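# Unplug the clipped cord from the power strip

## Task

Pull the plug out of the power strip for the cord that the strip's wire clip is holding, and leave that plug out of the wire clip. At the end, neither gripper may be holding any other loose object.

## Robot and tools

Robot: two arms, left_arm and right_arm, each ending in a two-finger gripper. Base positions in the scene frame: left_arm (+0.029, +0.272, +0.008) m, quat_wxyz (+1.000, 0, 0, +0.032); right_arm (-0.048, -0.370, +0.017) m, quat_wxyz (+1.000, 0, 0, -0.019). A camera stand sits behind the arms. Cameras: cam_high, cam_left_wrist and cam_right_wrist, each 896x504.

Frame: the scene frame has its origin at table-top height, midway between the nominal bases. +z is up, +x points out over the table, and left_arm is on the +y side (image left and right do not follow the arm names). Reported positions are in metres and orientations are quat_wxyz, both in this frame. They can be off by a few centimetres, more at long reach. The fingers point along the gripper's +z axis and close along its y axis. end_effector_position is the point between the pads, about 1 cm short of the tips.

Row layout, used by execute_actions and move: 14 numbers, each in [-1, 1]. The first 7 are left_arm: dx, dy, dz, rx, ry, rz, opening. The last 7 are right_arm in the same order. Every row carries both arms, even if only one moves. dx, dy, dz and rx, ry, rz are offsets along the scene axes, measured from that arm's Hand target as it stood when the call or action began. They are not absolute poses. 1.0 equals 0.6 m or 180 degrees. rx, ry, rz form one rotation vector, turning about the Hand target's position. Opening is absolute: +1 is fully open (0.094 m), -1 is closed. Sending all six pose numbers as 0 re-commands the current Hand target. A 0 opening means half closed, so to leave a gripper unchanged, repeat its current opening. Each step, the controller limits orientation to within 40 degrees of the measured orientation.

execute_actions(actions, cameras): actions is a list of actions. Each action is a table of up to 15 rows, one row per 1/30 s step. A short table keeps its last row for the remaining steps. Every row counts from the action's starting pose, not from the row before it. Repeating the same offset in a later action moves the arm further. Images are returned only if actions is empty or cameras names them. cameras takes a list of names, ["all"], or [].

move(target, speed, blend, opening_speed, grip_force, blocking, cameras): drives each gripper along a straight line to the target. target is one 14-number row, or a list of up to 15 rows. All rows are offsets from the same starting Hand targets. speed is in m/s, from 0.002 to 2.9, default 0.25; turning is limited to twice that in rad/s. speed is one value or one per target. blend, in metres, rounds the corners at intermediate targets; the default 0 stops at each. opening_speed, 0.2 or more, sets how fast the opening changes per second on the -1..+1 scale, so the gripper closes gently. grip_force is newtons per finger pad, from 10 to 50 (full), one value or one per arm. It stays set until changed, and closing below full force is slow. With blocking=false, the result returns early while the move keeps running. A move is capped at 10 s. Paths do not avoid obstacles or the other arm. Steer around an arm's own base instead of passing close to it. Faster moves stray more and hit harder.

The move result adds a "move:" line giving the ending: done, off_target, moving, held, fault, and so on. "limits=paced" means the commanded pose was clipped; "limits=held" means a check withheld steps. done means the arm is at rest within 10 mm and 2 degrees of its target. It does not tell you whether the arm is touching something.

wait(seconds 0 to 10): lets time pass while each arm holds its command. stop(): brakes a running move. zoom_image(camera, region [x0, y0, x1, y1] in pixels, at most 504x504): gives a closer view of the latest image from that camera. finished_scene(scene): ends the scene for good; the argument is the current scene's number. Call nothing after it in the same reply.

Reading results: "Hand target" is the last commanded pose after clipping, and the next offsets count from it. The gripper may rest a few centimetres short of it because of friction or load; that alone does not mean contact. grip_measured gives the finger opening on the command scale and reads about 2.5 mm wide when empty. grip_effort_nm is the motor effort (negative means closing) and is not the force at the pads. Joint torques are listed in joint order, are positive toward larger angles, and include the arm's own weight. "Joint velocities within noise" means the arm is still. MOTOR HOT appears at 75 °C. At 90 °C the arm folds up and stops working for the rest of the scene. Holding loads, stretching the arm out, or pushing against an unreachable pose all build heat. "Tool commands" shows the current gripper commands. Joint ranges (rad): waist -2.618 to 3.054, shoulder 0.000 to 3.142, elbow 0.000 to 3.142 (straight at 2.901), wrist pitch -1.571 to 1.571, wrist yaw -1.571 to 1.571, wrist roll -2.094 to 2.094.

Avoid: dropping items or releasing them while they move, slamming or hard pushing into fixed things, anything falling off the table, arms or grippers touching each other, a gripper closing on the other arm's fingers, strain on the wrist camera cables, and arm stops. To end a push against an obstacle, command the target back past the gripper. To release, command an opening well above grip_measured. Loose objects may occasionally get nudged by the scene.

Each tool is called after "Call:" in YAML: its name, and indented under it one key for each argument.

## Session

Call:
execute_actions:
  actions: []

Scene clock: 0.00 s.
left_arm: end_effector_position=(+0.4306, +0.2957, +0.1440) grip_measured=+1.000 grip_effort_nm=n/a end_effector_quat_wxyz=(+0.661, -0.004, +0.750, +0.026) | right_arm: end_effector_position=(+0.3334, -0.3357, +0.1619) grip_measured=+1.000 grip_effort_nm=n/a end_effector_quat_wxyz=(+0.690, -0.051, +0.722, +0.003)
Joint positions: left_arm=[0.002 1.581 0.316 1.139 0.021 0.037 0.094] | right_arm=[0.135 1.573 0.223 1.303 0.02 -0.065 0.094]
Joint velocities: within noise
Joint torques (N m): no reading
Heat: left arm: 37 °C; right arm: 40 °C.
Hand target: left_arm +0.4332, +0.2959, +0.1541; +0.672, -0.004, +0.740, +0.027 | right_arm +0.3349, -0.3355, +0.1687; +0.698, -0.050, +0.714, +0.004
Tool commands: left_gripper/opening=+1.0 right_gripper/opening=+1.0

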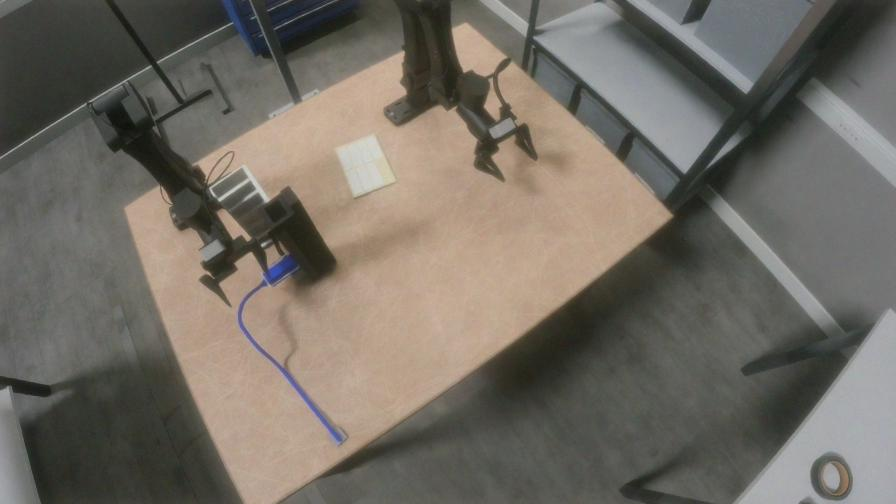

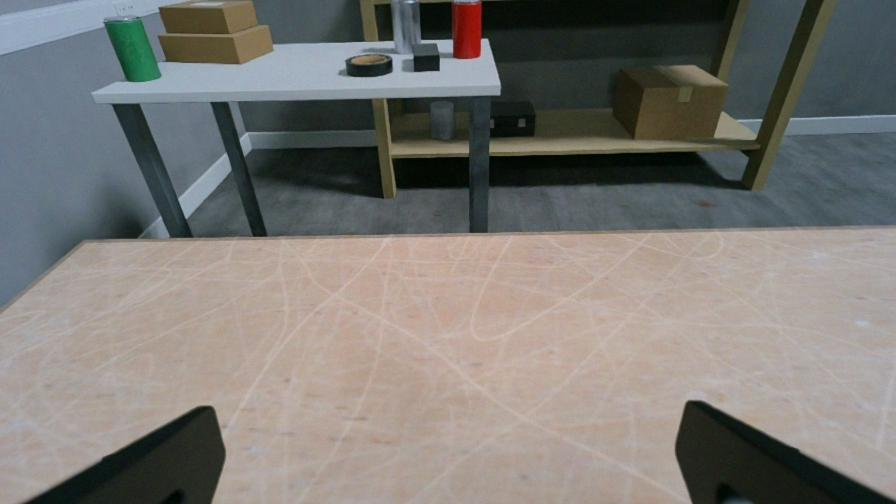

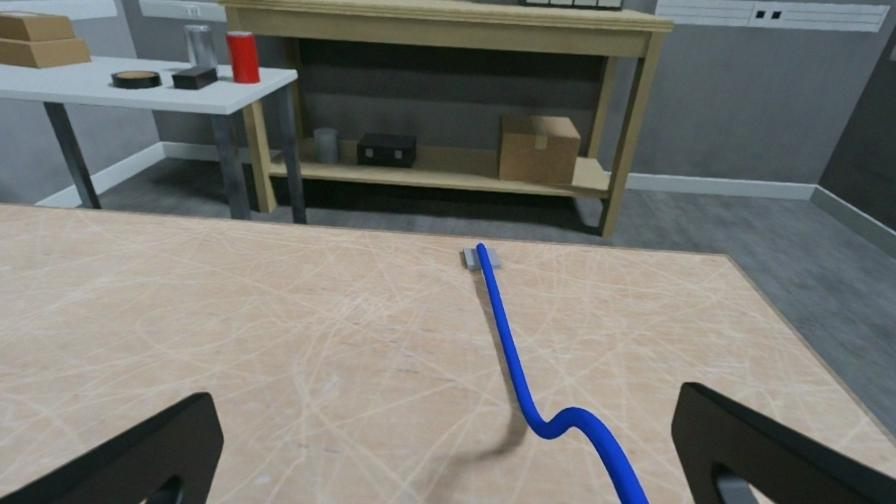

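Call:
zoom_image:
  camera: "cam_high"
  region: [150, 130, 410, 320]

Call:
zoom_image:
  camera: "cam_high"
  region: [300, 120, 420, 210]

Scaled by 1.938 from the camera's 896x504 image, which has a finer 1280x720 frame.

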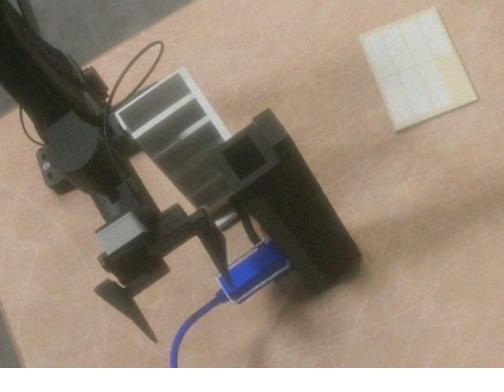

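Scaled by 4.200 from the camera's 896x504 image, which has a finer 1280x720 frame.

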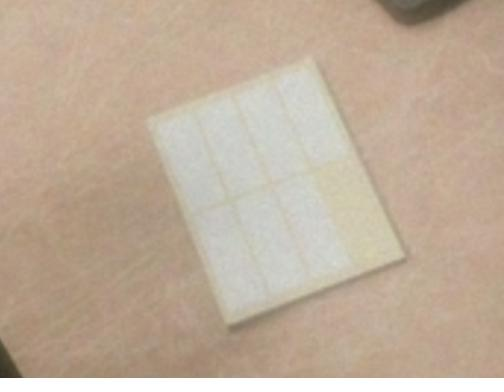

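Call:
move:
  target:
    - [0,0,0,0,0,0,1,0,0,0.12,0,0,0,1]
    - [0,0,0,0,0,0,1,-0.12,0.1,0.3,0,0.3,0,1]
  blend: [0.03,0]
  speed: 0.3
  cameras: ["all"]

Scene clock: 14.47 s.
left_arm: end_effector_position=(+0.4306, +0.2957, +0.1440) grip_measured=+1.000 grip_effort_nm=0.00 end_effector_quat_wxyz=(+0.661, -0.004, +0.750, +0.026) | right_arm: end_effector_position=(+0.2599, -0.2796, +0.3386) grip_measured=+1.000 grip_effort_nm=-0.02 end_effector_quat_wxyz=(+0.286, -0.045, +0.957, +0.018)
Joint positions: left_arm=[0.002 1.581 0.316 1.139 0.021 0.037 0.094] | right_arm=[0.395 1.438 1.842 -1.408 0.134 0.223 0.094]
Joint torques (N m): left_arm=[-0.24 -4.45 5.15 1.7 0.01 0.03] | right_arm=[0.47 -3.58 7.42 1.09 -0.01 0.08]
Heat: left arm: 40 °C; right arm: 41 °C.
Hand target: left_arm +0.4332, +0.2959, +0.1541; +0.672, -0.004, +0.740, +0.027 | right_arm +0.2630, -0.2757, +0.3486; +0.297, -0.043, +0.953, +0.026
Off the commanded pose: left_arm 0.010 m, 2 deg | right_arm 0.011 m, 2 deg.
move: off_target (right_arm)

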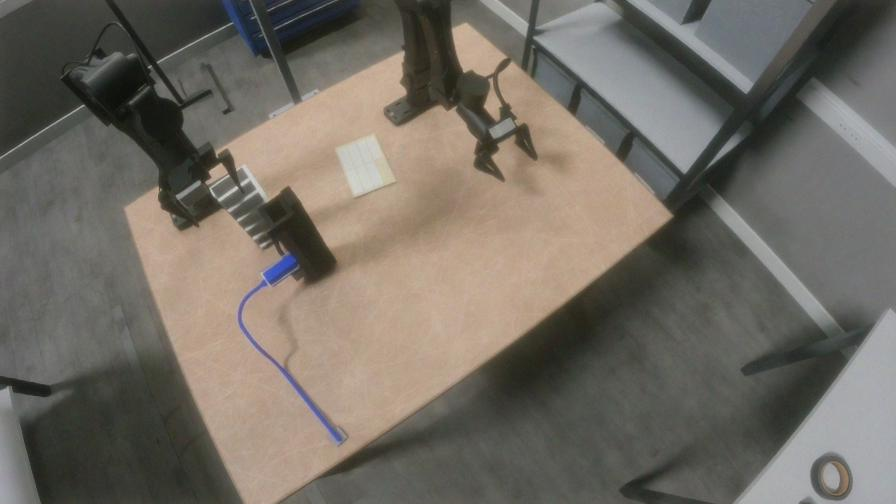

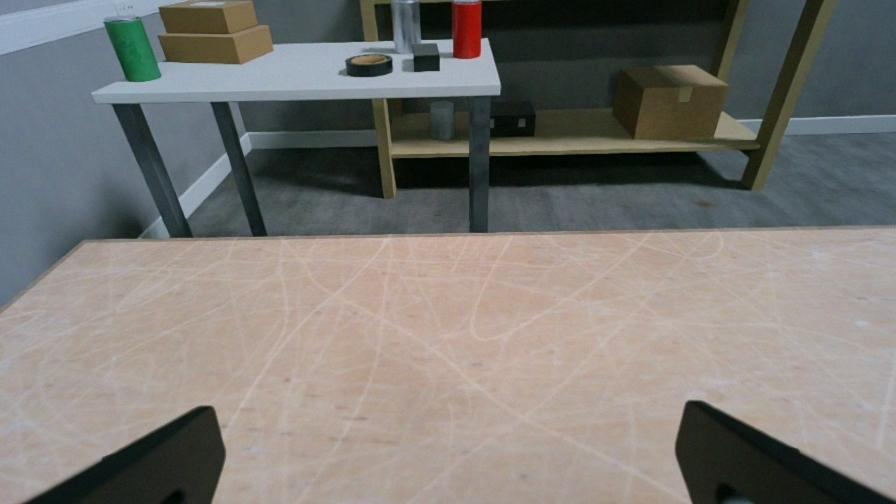

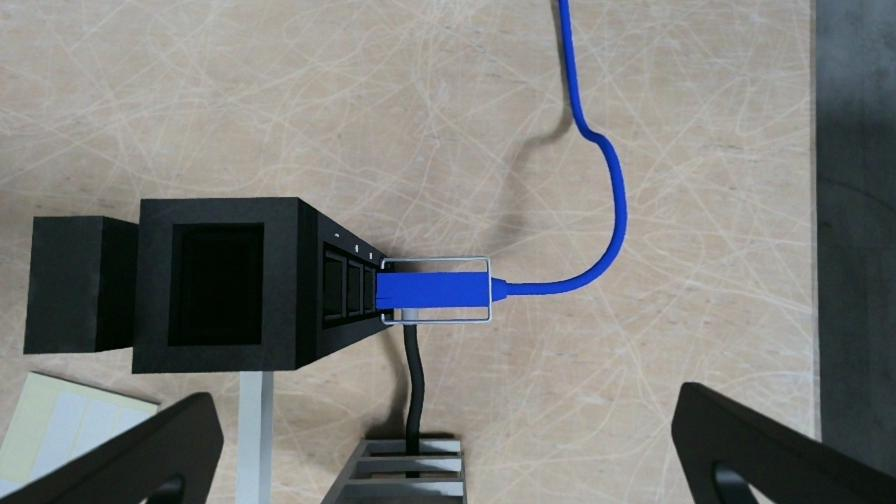

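Call:
zoom_image:
  camera: "cam_right_wrist"
  region: [300, 200, 540, 480]

Call:
zoom_image:
  camera: "cam_high"
  region: [230, 180, 350, 300]

Scaled by 1.800 from the camera's 896x504 image, which has a finer 1280x720 frame.

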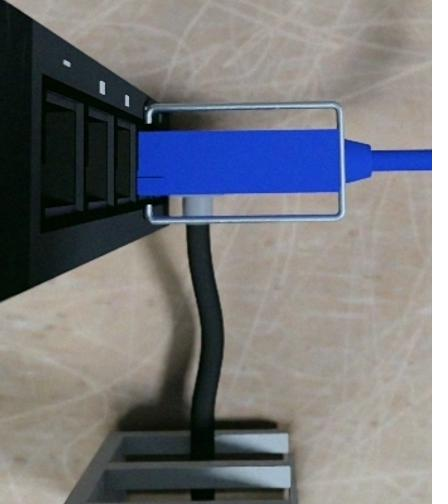

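Scaled by 4.200 from the camera's 896x504 image, which has a finer 1280x720 frame.

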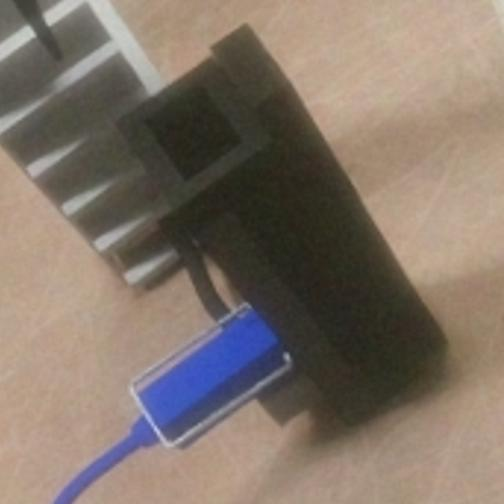

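Call:
move:
  target: [0,0,0,0,0,0,1,0.045,-0.373,-0.115,0.041,-0.0486,0.4666,1]
  speed: 0.4
  cameras: ["all"]

Scene clock: 55.00 s.
left_arm: end_effector_position=(+0.4306, +0.2957, +0.1440) grip_measured=+1.000 grip_effort_nm=0.00 end_effector_quat_wxyz=(+0.661, -0.004, +0.750, +0.026) | right_arm: end_effector_position=(+0.2851, -0.4994, +0.2730) grip_measured=+1.000 grip_effort_nm=-0.02 end_effector_quat_wxyz=(+0.354, -0.581, +0.733, +0.026)
Joint positions: left_arm=[0.002 1.581 0.316 1.139 0.021 0.037 0.094] | right_arm=[-0.674 1.795 1.897 -1.571 -0.721 -2.015 0.094]
Joint torques (N m): left_arm=[0.13 -4.29 5.23 1.7 -0.02 0.04] | right_arm=[0.42 -6.31 7.13 0.35 -0.51 -0.04]
Heat: left arm: 44 °C; right arm: 42 °C.
Hand target: left_arm +0.4332, +0.2959, +0.1541; +0.672, -0.004, +0.740, +0.027 | right_arm +0.2900, -0.4994, +0.2796; +0.271, -0.653, +0.653, +0.271
Off the commanded pose: left_arm 0.010 m, 2 deg | right_arm 0.008 m, 32 deg.
joint sent to its limit (right arm) — joint 4 (wrist pitch), lower limit. The joint targets are off in orientation, not in position.
move: off_target (right_arm)

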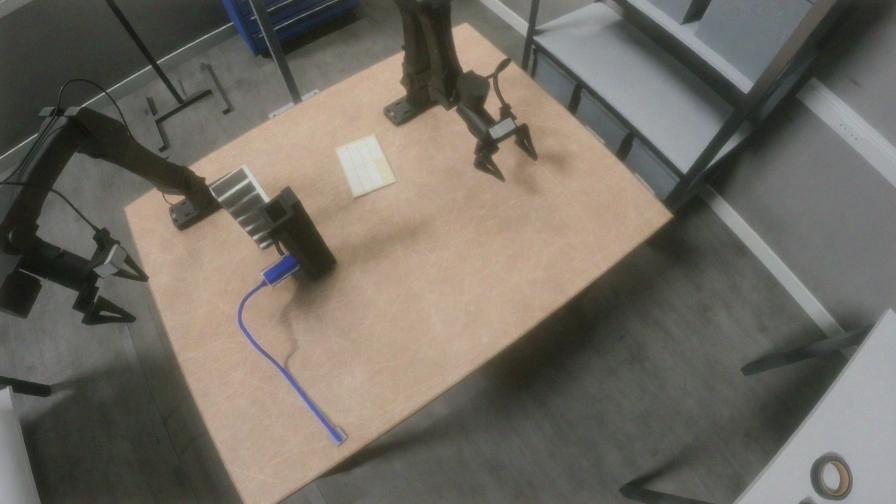

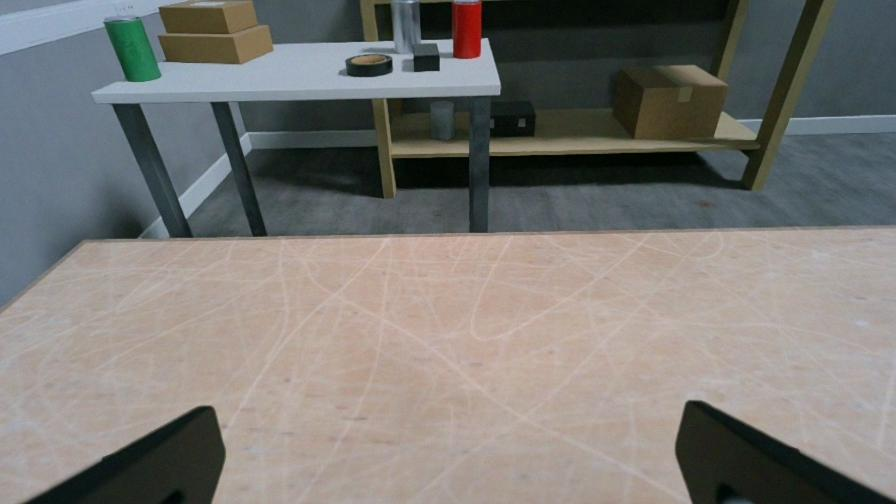

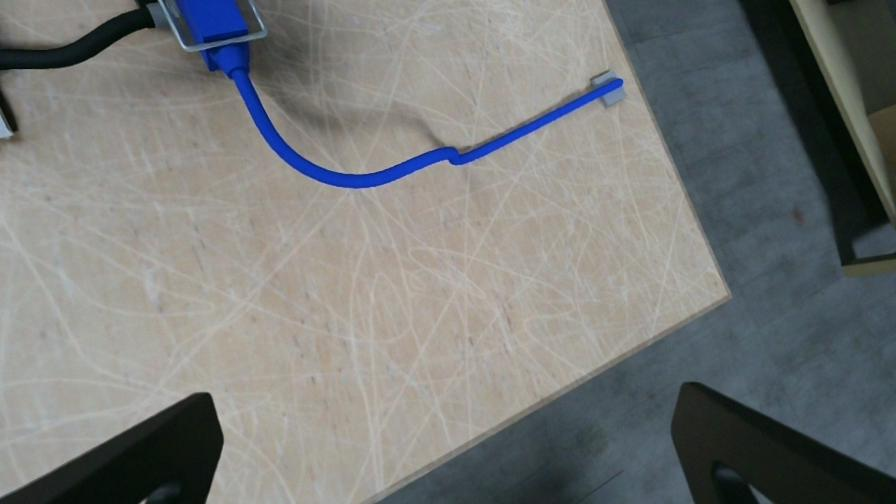

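Call:
zoom_image:
  camera: "cam_right_wrist"
  region: [100, 0, 340, 135]

Scaled by 2.100 from the camera's 896x504 image, which has a finer 1280x720 frame.

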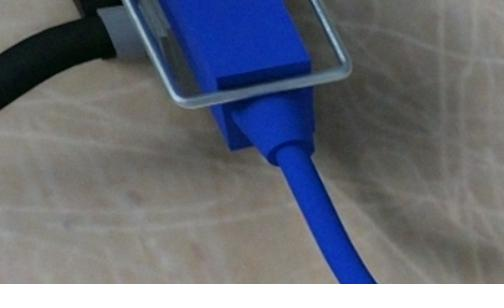

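Call:
move:
  target: [0,0,0,0,0,0,1,0.02,0.227,-0.235,0,0,0.033,1]
  speed: 0.3
  cameras: ["cam_high","cam_right_wrist"]

Scene clock: 77.13 s.
left_arm: end_effector_position=(+0.4306, +0.2957, +0.1440) grip_measured=+1.000 grip_effort_nm=0.00 end_effector_quat_wxyz=(+0.661, -0.004, +0.750, +0.026) | right_arm: end_effector_position=(+0.3043, -0.3645, +0.1424) grip_measured=+1.000 grip_effort_nm=-0.02 end_effector_quat_wxyz=(-0.252, +0.687, -0.628, -0.264)
Joint positions: left_arm=[0.002 1.581 0.316 1.139 0.021 0.037 0.094] | right_arm=[-0.277 2.092 1.759 -1.571 -0.681 -2.095 0.094]
Joint torques (N m): left_arm=[0.14 -4.48 5.31 1.71 -0.02 0.03] | right_arm=[-0.25 -8.24 3.77 -0.27 -0.51 -0.07]
Heat: left arm: 45 °C; right arm: 42 °C.
Hand target: left_arm +0.4332, +0.2959, +0.1541; +0.672, -0.004, +0.740, +0.027 | right_arm +0.3021, -0.3632, +0.1385; -0.257, +0.686, -0.619, -0.284
Off the commanded pose: left_arm 0.010 m, 2 deg | right_arm 0.005 m, 3 deg.
joint sent to its limit (right arm) — joint 4 (wrist pitch), lower limit; joint 6 (wrist roll), lower limit. The joint targets still meet the commanded pose.
move: off_target (right_arm)
Images, in order (width x height): cam_high 896x504, cam_right_wrist 896x504.

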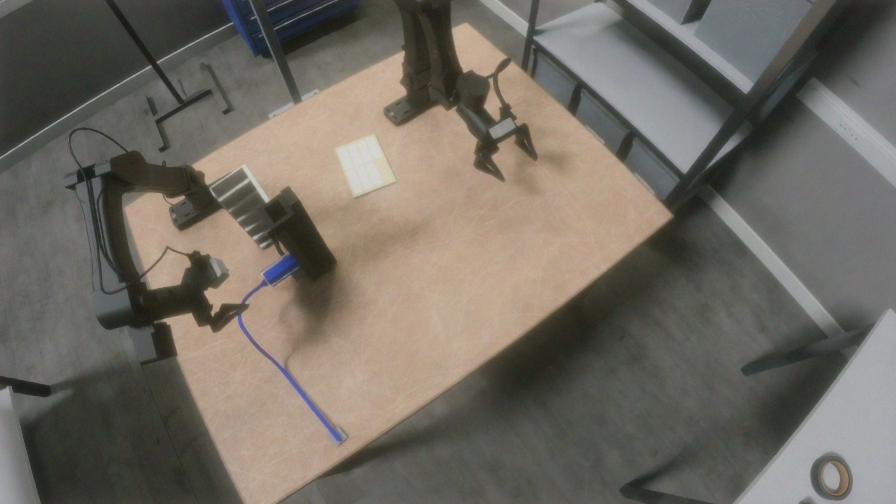

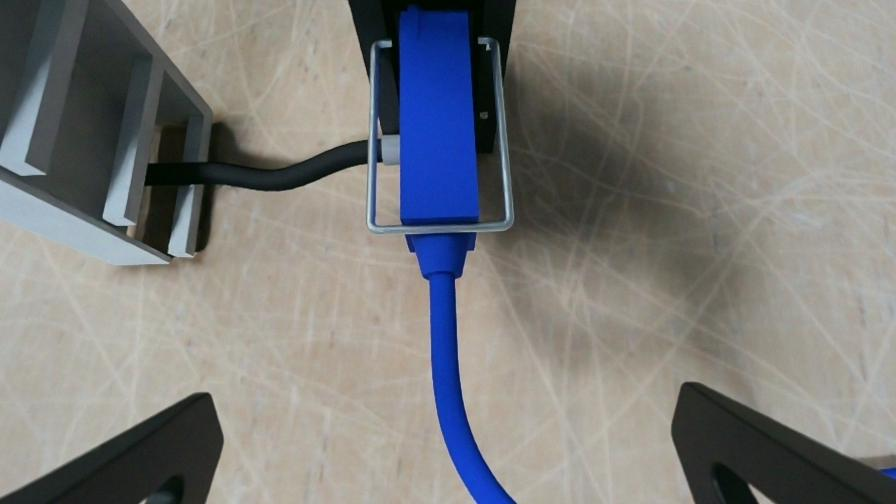

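Call:
move:
  target: [0,0,0,0,0,0,1,-0.015,0.107,-0.124,0,0,0,1]
  speed: 0.15
  cameras: ["cam_high","cam_right_wrist"]

Scene clock: 85.53 s.
left_arm: end_effector_position=(+0.4306, +0.2957, +0.1440) grip_measured=+1.000 grip_effort_nm=0.00 end_effector_quat_wxyz=(+0.661, -0.004, +0.750, +0.026) | right_arm: end_effector_position=(+0.2899, -0.3035, +0.0627) grip_measured=+1.000 grip_effort_nm=-0.02 end_effector_quat_wxyz=(-0.242, +0.685, -0.623, -0.290)
Joint positions: left_arm=[0.002 1.581 0.316 1.139 0.021 0.037 0.094] | right_arm=[-0.128 2.092 1.42 -1.185 -0.73 -1.943 0.094]
Joint torques (N m): left_arm=[-0.1 -4.19 5.14 1.68 -0.03 -0.04] | right_arm=[0.53 -10.07 2.74 0.19 -0.58 0.06]
Heat: left arm: 45 °C; right arm: 41 °C.
Hand target: left_arm +0.4332, +0.2959, +0.1541; +0.672, -0.004, +0.740, +0.027 | right_arm +0.2930, -0.2990, +0.0641; -0.257, +0.686, -0.619, -0.285
Off the commanded pose: left_arm 0.010 m, 2 deg | right_arm 0.006 m, 2 deg.
move: done
Images, in order (width x height): cam_high 896x504, cam_right_wrist 896x504.

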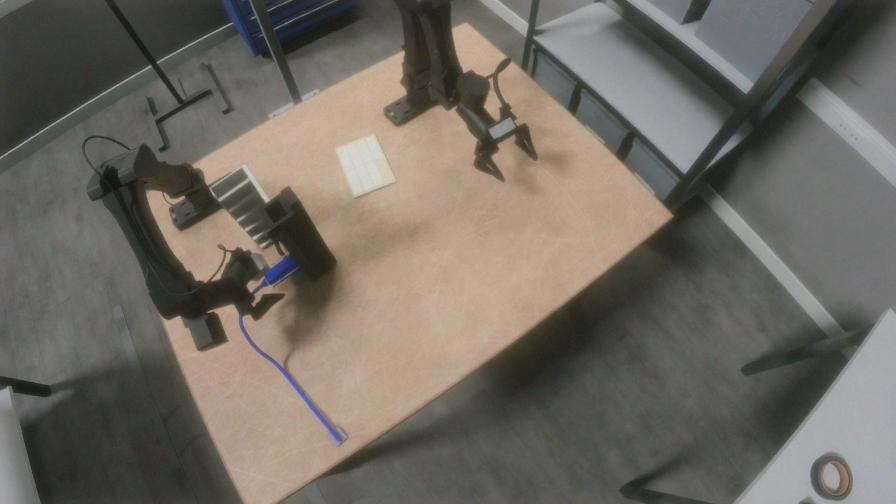

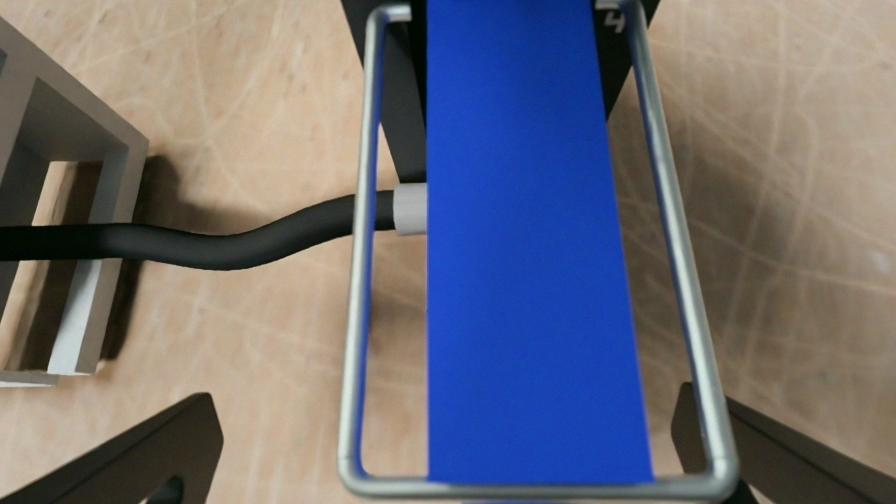

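Call:
move:
  target: [0,0,0,0,0,0,1,0.022,0.0,0.025,0,0,0,1]
  speed: 0.1
  cameras: ["cam_right_wrist"]

Scene clock: 93.83 s.
left_arm: end_effector_position=(+0.4306, +0.2957, +0.1440) grip_measured=+1.000 grip_effort_nm=0.00 end_effector_quat_wxyz=(+0.661, -0.004, +0.750, +0.026) | right_arm: end_effector_position=(+0.3004, -0.3035, +0.0728) grip_measured=+1.000 grip_effort_nm=-0.02 end_effector_quat_wxyz=(-0.248, +0.689, -0.621, -0.280)
Joint positions: left_arm=[0.002 1.581 0.316 1.139 0.021 0.037 0.094] | right_arm=[-0.123 2.092 1.47 -1.205 -0.732 -1.935 0.094]
Joint torques (N m): left_arm=[-0.12 -4.51 5.16 1.73 0.02 -0.01] | right_arm=[0.66 -8.55 6.12 -0.21 -0.59 0.07]
Heat: left arm: 45 °C; right arm: 41 °C.
Hand target: left_arm +0.4332, +0.2959, +0.1541; +0.672, -0.004, +0.740, +0.027 | right_arm +0.3062, -0.2990, +0.0791; -0.257, +0.686, -0.619, -0.285
Off the commanded pose: left_arm 0.010 m, 2 deg | right_arm 0.010 m, 1 deg.
move: done
Images, in order (width x height): cam_right_wrist 896x504.

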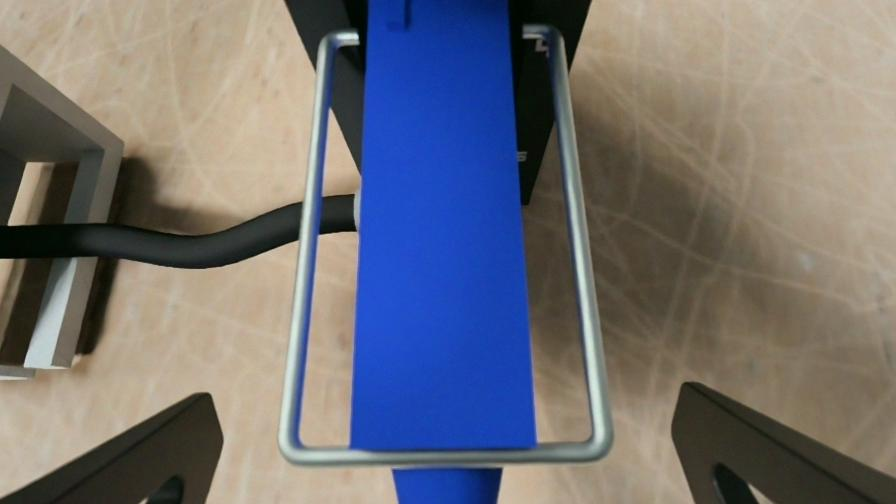

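Call:
move:
  target: [0,0,0,0,0,0,1,0.0,0.011,0.037,0,0,0,1]
  speed: 0.1
  cameras: ["cam_right_wrist"]

Scene clock: 104.10 s.
left_arm: end_effector_position=(+0.4306, +0.2957, +0.1440) grip_measured=+1.000 grip_effort_nm=0.00 end_effector_quat_wxyz=(+0.661, -0.004, +0.750, +0.026) | right_arm: end_effector_position=(+0.2975, -0.2969, +0.0825) grip_measured=+1.000 grip_effort_nm=-0.02 end_effector_quat_wxyz=(-0.236, +0.684, -0.624, -0.295)
Joint positions: left_arm=[0.002 1.581 0.316 1.139 0.021 0.037 0.094] | right_arm=[-0.105 2.092 1.506 -1.265 -0.732 -1.913 0.094]
Joint torques (N m): left_arm=[0.1 -4.3 5.22 1.76 -0.02 0.04] | right_arm=[0.43 -11.7 6.34 -0.27 -0.66 0.09]
Heat: left arm: 46 °C; right arm: 41 °C.
Hand target: left_arm +0.4332, +0.2959, +0.1541; +0.672, -0.004, +0.740, +0.027 | right_arm +0.3062, -0.2923, +0.1013; -0.257, +0.686, -0.619, -0.285
Off the commanded pose: left_arm 0.010 m, 2 deg | right_arm 0.021 m, 3 deg.
move: off_target (right_arm)
Images, in order (width x height): cam_right_wrist 896x504.

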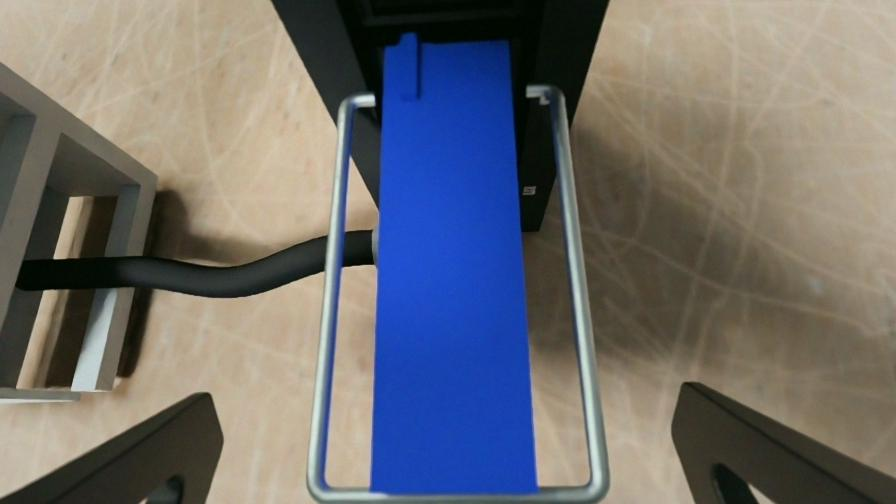

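Call:
move:
  target: [0,0,0,0,0,0,1,0.003,0.0,0.022,0,0,0,1]
  speed: 0.1
  cameras: ["cam_right_wrist"]

Scene clock: 108.70 s.
left_arm: end_effector_position=(+0.4306, +0.2957, +0.1440) grip_measured=+1.000 grip_effort_nm=0.00 end_effector_quat_wxyz=(+0.661, -0.004, +0.750, +0.026) | right_arm: end_effector_position=(+0.2998, -0.2972, +0.0932) grip_measured=+1.000 grip_effort_nm=-0.02 end_effector_quat_wxyz=(-0.234, +0.683, -0.625, -0.297)
Joint positions: left_arm=[0.002 1.581 0.316 1.139 0.021 0.037 0.094] | right_arm=[-0.105 2.092 1.549 -1.314 -0.732 -1.912 0.094]
Joint torques (N m): left_arm=[-0.02 -4.31 5.16 1.74 0.01 -0.03] | right_arm=[0.53 -12.34 6.45 -0.24 -0.63 0.08]
Heat: left arm: 46 °C; right arm: 42 °C.
Hand target: left_arm +0.4332, +0.2959, +0.1541; +0.672, -0.004, +0.740, +0.027 | right_arm +0.3081, -0.2923, +0.1146; -0.257, +0.686, -0.618, -0.285
Off the commanded pose: left_arm 0.010 m, 2 deg | right_arm 0.023 m, 3 deg.
move: off_target (right_arm)
Images, in order (width x height): cam_right_wrist 896x504.

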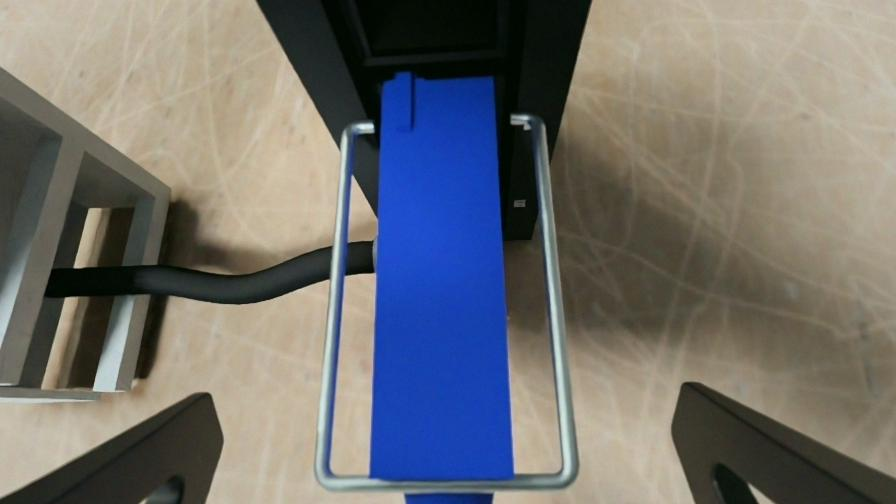

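Call:
move:
  target: [0,0,0,0,0,0,1,0,0,0,0,0,0,-0.15]
  grip_force: 25
  cameras: ["cam_right_wrist"]

Scene clock: 116.47 s.
left_arm: end_effector_position=(+0.4306, +0.2957, +0.1440) grip_measured=+1.000 grip_effort_nm=0.00 end_effector_quat_wxyz=(+0.661, -0.004, +0.750, +0.026) | right_arm: end_effector_position=(+0.2990, -0.2971, +0.0935) grip_measured=+0.003 grip_effort_nm=-0.53 end_effector_quat_wxyz=(-0.233, +0.682, -0.626, -0.299)
Joint positions: left_arm=[0.002 1.581 0.316 1.139 0.021 0.037 0.094] | right_arm=[-0.105 2.092 1.549 -1.318 -0.732 -1.912 0.047]
Joint torques (N m): left_arm=[0.18 -4.49 5.26 1.71 -0.02 0.02] | right_arm=[0.44 -12.41 6.53 -0.2 -0.67 0.08]
Heat: left arm: 46 °C; right arm: 42 °C.
Hand target: left_arm +0.4332, +0.2959, +0.1541; +0.672, -0.004, +0.740, +0.027 | right_arm +0.3080, -0.2923, +0.1146; -0.257, +0.686, -0.619, -0.285
Off the commanded pose: left_arm 0.010 m, 2 deg | right_arm 0.023 m, 3 deg.
grip_force (N): 25, 25
move: off_target (right_arm)
Images, in order (width x height): cam_right_wrist 896x504.

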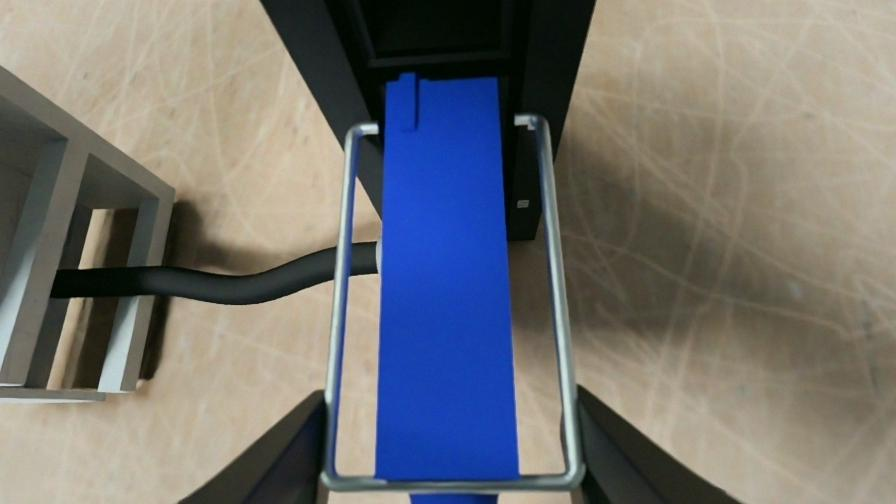

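Call:
move:
  target:
    - [0,0,0,0,0,0,1,-0.0016,0.0163,0.0608,0.04,0,0,-0.15]
    - [0,0,0,0,0,0,1,-0.006,0.061,0.105,0.12,0,0,-0.15]
    - [0,0,0,0,0,0,1,-0.009,0.09,0.1175,0.17,0,0,-0.15]
  blend: [0.01,0.01,0]
  speed: 0.08
  cameras: ["cam_high","cam_right_wrist"]

Scene clock: 128.77 s.
left_arm: end_effector_position=(+0.4306, +0.2957, +0.1440) grip_measured=+1.000 grip_effort_nm=0.00 end_effector_quat_wxyz=(+0.661, -0.004, +0.750, +0.026) | right_arm: end_effector_position=(+0.2947, -0.2511, +0.1586) grip_measured=+0.002 grip_effort_nm=-0.59 end_effector_quat_wxyz=(-0.370, +0.625, -0.558, -0.401)
Joint positions: left_arm=[0.002 1.581 0.316 1.139 0.021 0.037 0.094] | right_arm=[-0.09 2.092 1.569 -1.516 -1.101 -2.103 0.047]
Joint torques (N m): left_arm=[0.1 -4.42 5.31 1.69 0.05 -0.03] | right_arm=[0.49 -10.69 3.89 -0.46 -1.89 -0.02]
Heat: left arm: 46 °C; right arm: 42 °C.
Hand target: left_arm +0.4332, +0.2959, +0.1541; +0.672, -0.004, +0.740, +0.027 | right_arm +0.3027, -0.2384, +0.1851; -0.429, +0.594, -0.522, -0.438
Off the commanded pose: left_arm 0.010 m, 2 deg | right_arm 0.030 m, 10 deg.
joint sent to its limit (right arm) — joint 6 (wrist roll), lower limit. The joint targets are off in orientation, not in position.
grip_force (N): 25, 25
move: off_target (right_arm)
Images, in order (width x height): cam_high 896x504, cam_right_wrist 896x504.

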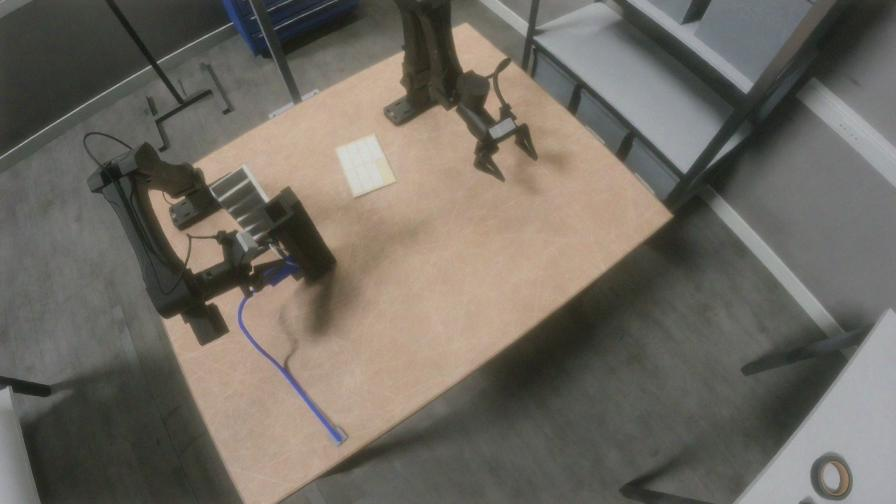

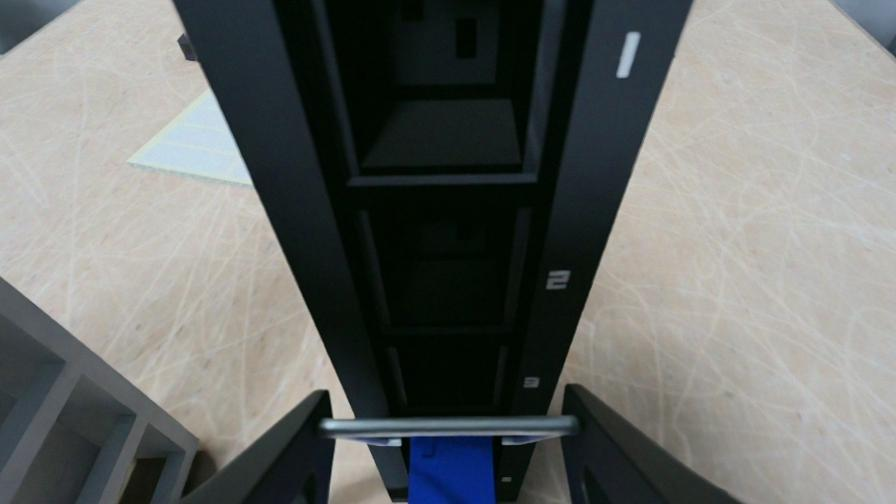

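Call:
move:
  target:
    - [0,0,0,0,0,0,1,0,0.033,0.007,0.0,0,0,-0.15]
  speed: 0.08
  cameras: ["cam_right_wrist"]

Call:
move:
  target:
    - [0,0,0,0,0,0,1,0,0,0,0.0,0,0,0.6]
  opening_speed: 0.5
  cameras: ["cam_high","cam_right_wrist"]

Scene clock: 132.53 s.
left_arm: end_effector_position=(+0.4306, +0.2957, +0.1440) grip_measured=+1.000 grip_effort_nm=0.00 end_effector_quat_wxyz=(+0.661, -0.004, +0.750, +0.026) | right_arm: end_effector_position=(+0.2924, -0.2352, +0.1618) grip_measured=+0.002 grip_effort_nm=-0.58 end_effector_quat_wxyz=(-0.374, +0.631, -0.543, -0.410)
Joint positions: left_arm=[0.002 1.581 0.316 1.139 0.021 0.037 0.094] | right_arm=[-0.049 2.092 1.569 -1.509 -1.126 -2.103 0.047]
Joint torques (N m): left_arm=[-0.02 -4.34 5.26 1.76 0.03 0.03] | right_arm=[1.24 -9.62 5.05 -0.45 -1.95 -0.01]
Heat: left arm: 47 °C; right arm: 42 °C.
Hand target: left_arm +0.4332, +0.2959, +0.1541; +0.672, -0.004, +0.740, +0.027 | right_arm +0.3027, -0.2186, +0.1893; -0.429, +0.594, -0.522, -0.438
Off the commanded pose: left_arm 0.010 m, 2 deg | right_arm 0.034 m, 9 deg.
joint sent to its limit (right arm) — joint 6 (wrist roll), lower limit. The joint targets still meet the commanded pose.
grip_force (N): 25, 25
move: off_target (right_arm)
Images, in order (width x height): cam_right_wrist 896x504.

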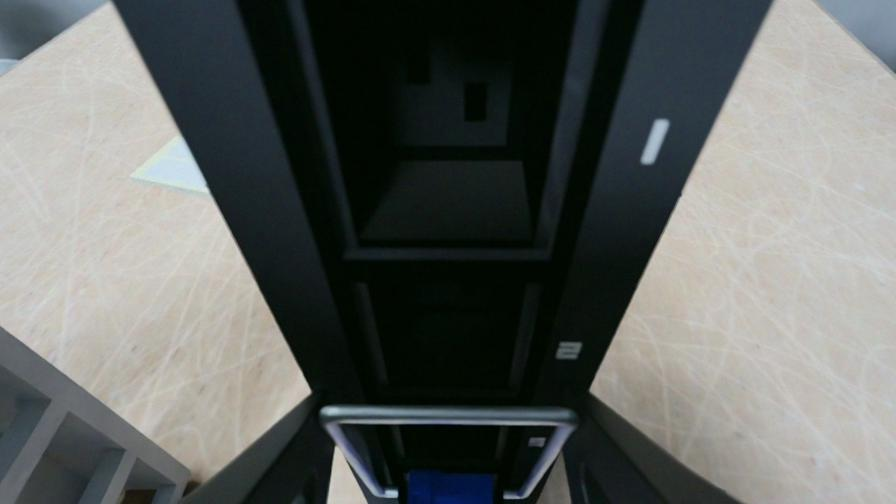

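Scene clock: 134.23 s.
left_arm: end_effector_position=(+0.4306, +0.2957, +0.1440) grip_measured=+1.000 grip_effort_nm=0.00 end_effector_quat_wxyz=(+0.661, -0.004, +0.750, +0.026) | right_arm: end_effector_position=(+0.3010, -0.2330, +0.1713) grip_measured=+0.597 grip_effort_nm=0.16 end_effector_quat_wxyz=(-0.407, +0.614, -0.537, -0.412)
Joint positions: left_arm=[0.002 1.581 0.316 1.139 0.021 0.037 0.094] | right_arm=[-0.055 2.092 1.569 -1.492 -1.197 -2.104 0.075]
Joint torques (N m): left_arm=[0.06 -4.4 5.22 1.7 -0.02 -0.02] | right_arm=[2.07 -9.32 5.05 -0.56 -1.33 0.01]
Heat: left arm: 47 °C; right arm: 42 °C.
Hand target: left_arm +0.4332, +0.2959, +0.1541; +0.672, -0.004, +0.740, +0.027 | right_arm +0.3027, -0.2186, +0.1893; -0.429, +0.594, -0.522, -0.438
Off the commanded pose: left_arm 0.010 m, 2 deg | right_arm 0.023 m, 5 deg.
joint sent to its limit (right arm) — joint 6 (wrist roll), lower limit. The joint targets still meet the commanded pose.
grip_force (N): 25, 25
move: off_target (right_arm)
Images, in order (width x height): cam_high 896x504, cam_right_wrist 896x504.

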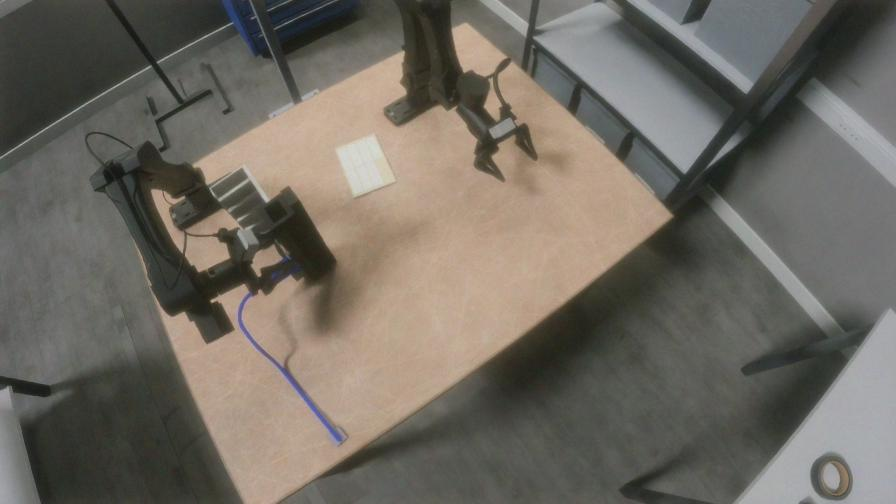

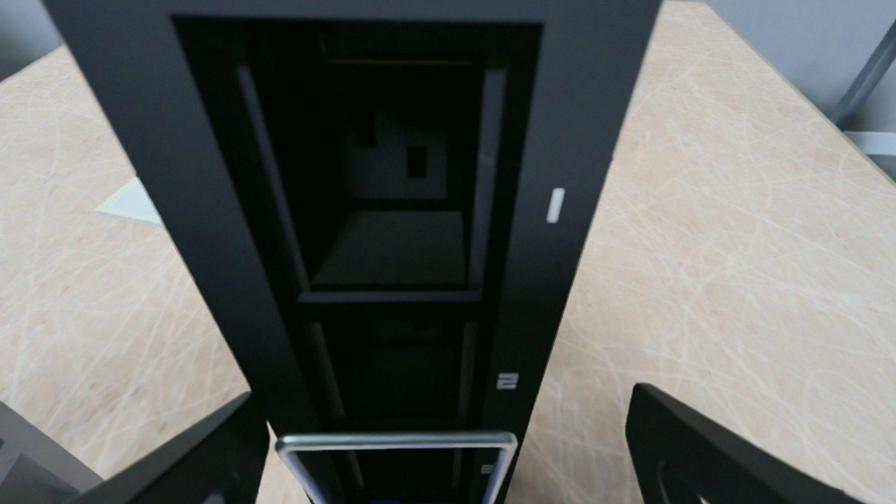

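Call:
move:
  target:
    - [0,0,0,0,0,0,1,0.0,-0.12,0.02,0,0,0,0.6]
    - [0,0,0,0,0,0,1,0.0,-0.19,-0.03,-0.1,0,0,0.6]
  speed: 0.2
  blend: [0.02,0]
  cameras: ["cam_high","cam_right_wrist"]

Scene clock: 141.83 s.
left_arm: end_effector_position=(+0.4306, +0.2957, +0.1440) grip_measured=+1.000 grip_effort_nm=0.00 end_effector_quat_wxyz=(+0.661, -0.004, +0.750, +0.026) | right_arm: end_effector_position=(+0.2969, -0.3302, +0.1587) grip_measured=+0.597 grip_effort_nm=0.14 end_effector_quat_wxyz=(-0.327, +0.639, -0.618, -0.320)
Joint positions: left_arm=[0.002 1.581 0.316 1.139 0.021 0.037 0.094] | right_arm=[-0.265 2.05 1.643 -1.568 -0.888 -2.104 0.075]
Joint torques (N m): left_arm=[0.12 -4.53 5.33 1.69 0.01 -0.01] | right_arm=[-0.42 -10.11 6.43 -0.35 -0.56 -0.01]
Heat: left arm: 47 °C; right arm: 42 °C.
Hand target: left_arm +0.4332, +0.2959, +0.1541; +0.672, -0.004, +0.740, +0.027 | right_arm +0.3026, -0.3326, +0.1713; -0.331, +0.654, -0.584, -0.351
Off the commanded pose: left_arm 0.010 m, 2 deg | right_arm 0.014 m, 5 deg.
joint sent to its limit (right arm) — joint 4 (wrist pitch), lower limit; joint 6 (wrist roll), lower limit. The joint targets are off in orientation, not in position.
grip_force (N): 25, 25
move: off_target (right_arm)
Images, in order (width x height): cam_high 896x504, cam_right_wrist 896x504.

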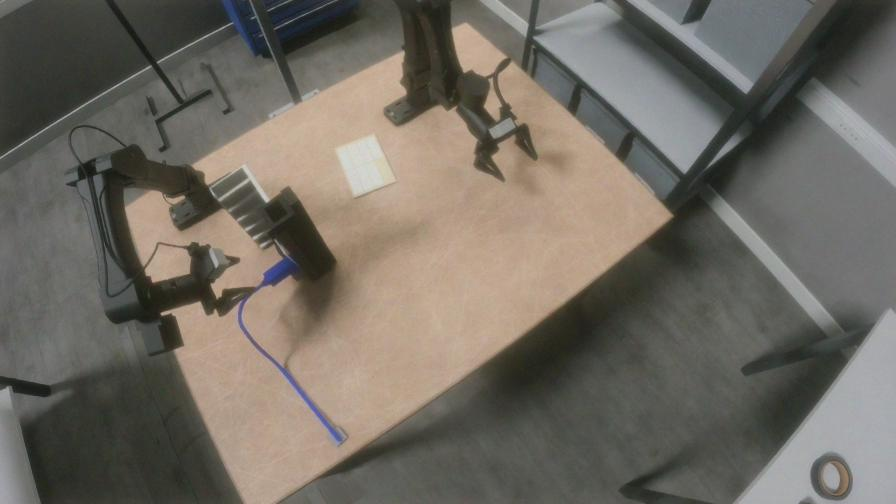

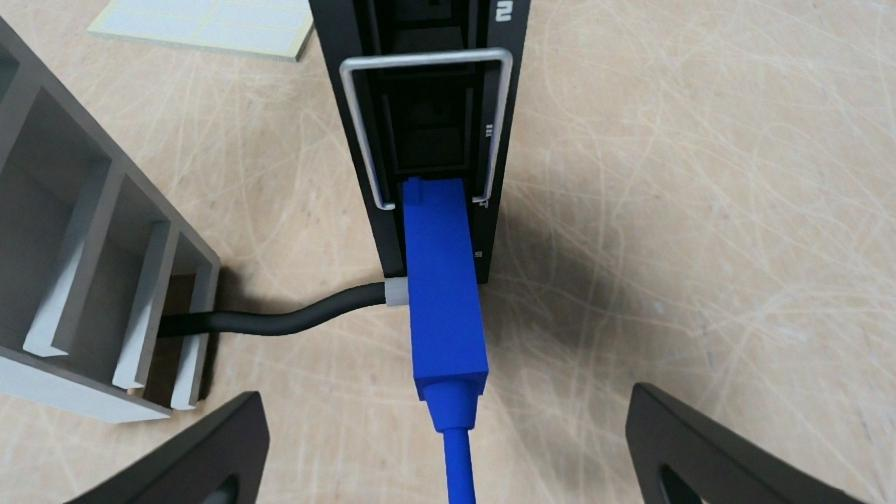

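Call:
move:
  target: [0,0,0,0,0,0,1,-0.009,0.09,-0.137,0,0,0,0.6]
  speed: 0.15
  cameras: ["cam_right_wrist"]

Scene clock: 150.33 s.
left_arm: end_effector_position=(+0.4306, +0.2957, +0.1440) grip_measured=+1.000 grip_effort_nm=0.00 end_effector_quat_wxyz=(+0.661, -0.004, +0.750, +0.026) | right_arm: end_effector_position=(+0.2987, -0.2832, +0.0916) grip_measured=+0.597 grip_effort_nm=0.14 end_effector_quat_wxyz=(-0.325, +0.668, -0.580, -0.334)
Joint positions: left_arm=[0.002 1.581 0.316 1.139 0.021 0.037 0.094] | right_arm=[-0.134 2.123 1.471 -1.275 -0.923 -2.062 0.075]
Joint torques (N m): left_arm=[-0.03 -4.23 5.22 1.74 0.04 0.01] | right_arm=[0.23 -8.21 3 -0.17 -0.78 0.11]
Heat: left arm: 47 °C; right arm: 43 °C.
Hand target: left_arm +0.4332, +0.2959, +0.1541; +0.672, -0.004, +0.740, +0.027 | right_arm +0.2973, -0.2787, +0.0891; -0.331, +0.654, -0.584, -0.350
Off the commanded pose: left_arm 0.010 m, 2 deg | right_arm 0.005 m, 3 deg.
grip_force (N): 25, 25
move: off_target (right_arm)
Images, in order (width x height): cam_right_wrist 896x504.

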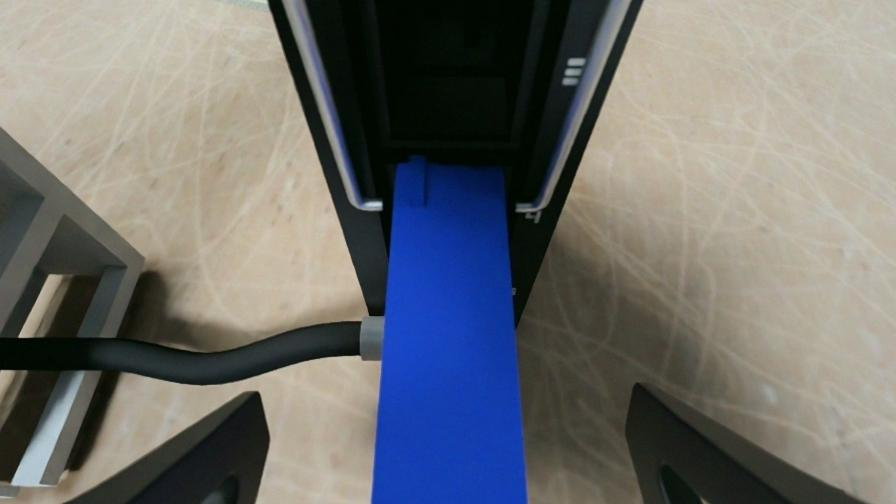

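Call:
move:
  target:
    - [0,0,0,0,0,0,1,0,0.004,-0.012,0,0,0,0.6]
    - [0,0,0,0,0,0,1,0,0.004,-0.012,0,0,0,-0.7]
  speed: 0.1
  grip_force: 40
  cameras: ["cam_right_wrist"]

Scene clock: 156.63 s.
left_arm: end_effector_position=(+0.4306, +0.2957, +0.1440) grip_measured=+1.000 grip_effort_nm=0.00 end_effector_quat_wxyz=(+0.661, -0.004, +0.750, +0.026) | right_arm: end_effector_position=(+0.2993, -0.2834, +0.0873) grip_measured=-0.484 grip_effort_nm=-0.85 end_effector_quat_wxyz=(-0.324, +0.665, -0.585, -0.332)
Joint positions: left_arm=[0.002 1.581 0.316 1.139 0.021 0.037 0.094] | right_arm=[-0.134 2.123 1.456 -1.247 -0.923 -2.044 0.024]
Joint torques (N m): left_arm=[0.05 -4.48 5.31 1.71 -0.02 -0.08] | right_arm=[0.62 -7.47 2.78 -0.11 -0.8 0.01]
Heat: left arm: 47 °C; right arm: 42 °C.
Hand target: left_arm +0.4332, +0.2959, +0.1541; +0.672, -0.004, +0.740, +0.027 | right_arm +0.2972, -0.2763, +0.0819; -0.330, +0.654, -0.584, -0.351
Off the commanded pose: left_arm 0.010 m, 2 deg | right_arm 0.009 m, 3 deg.
grip_force (N): 40, 40
move: off_target (right_arm); target 2's new opening was sent with right_arm's hand 0.009 m and 3 deg from that target
Images, in order (width x height): cam_right_wrist 896x504.

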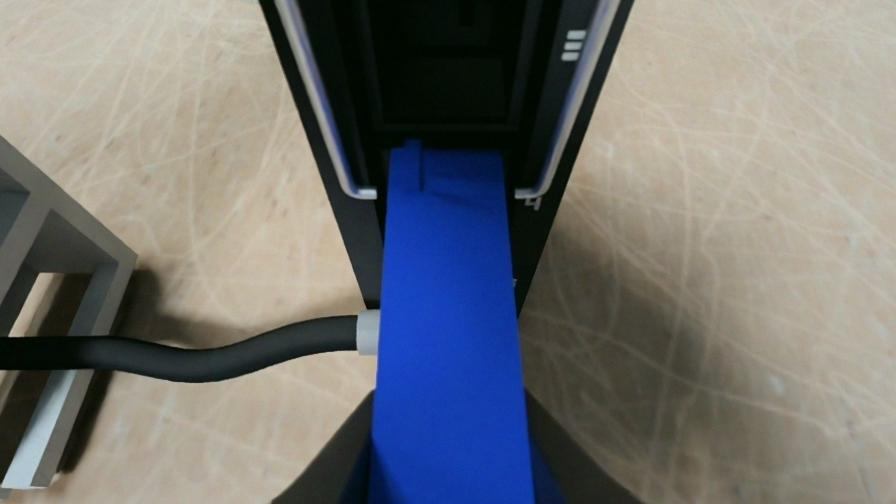

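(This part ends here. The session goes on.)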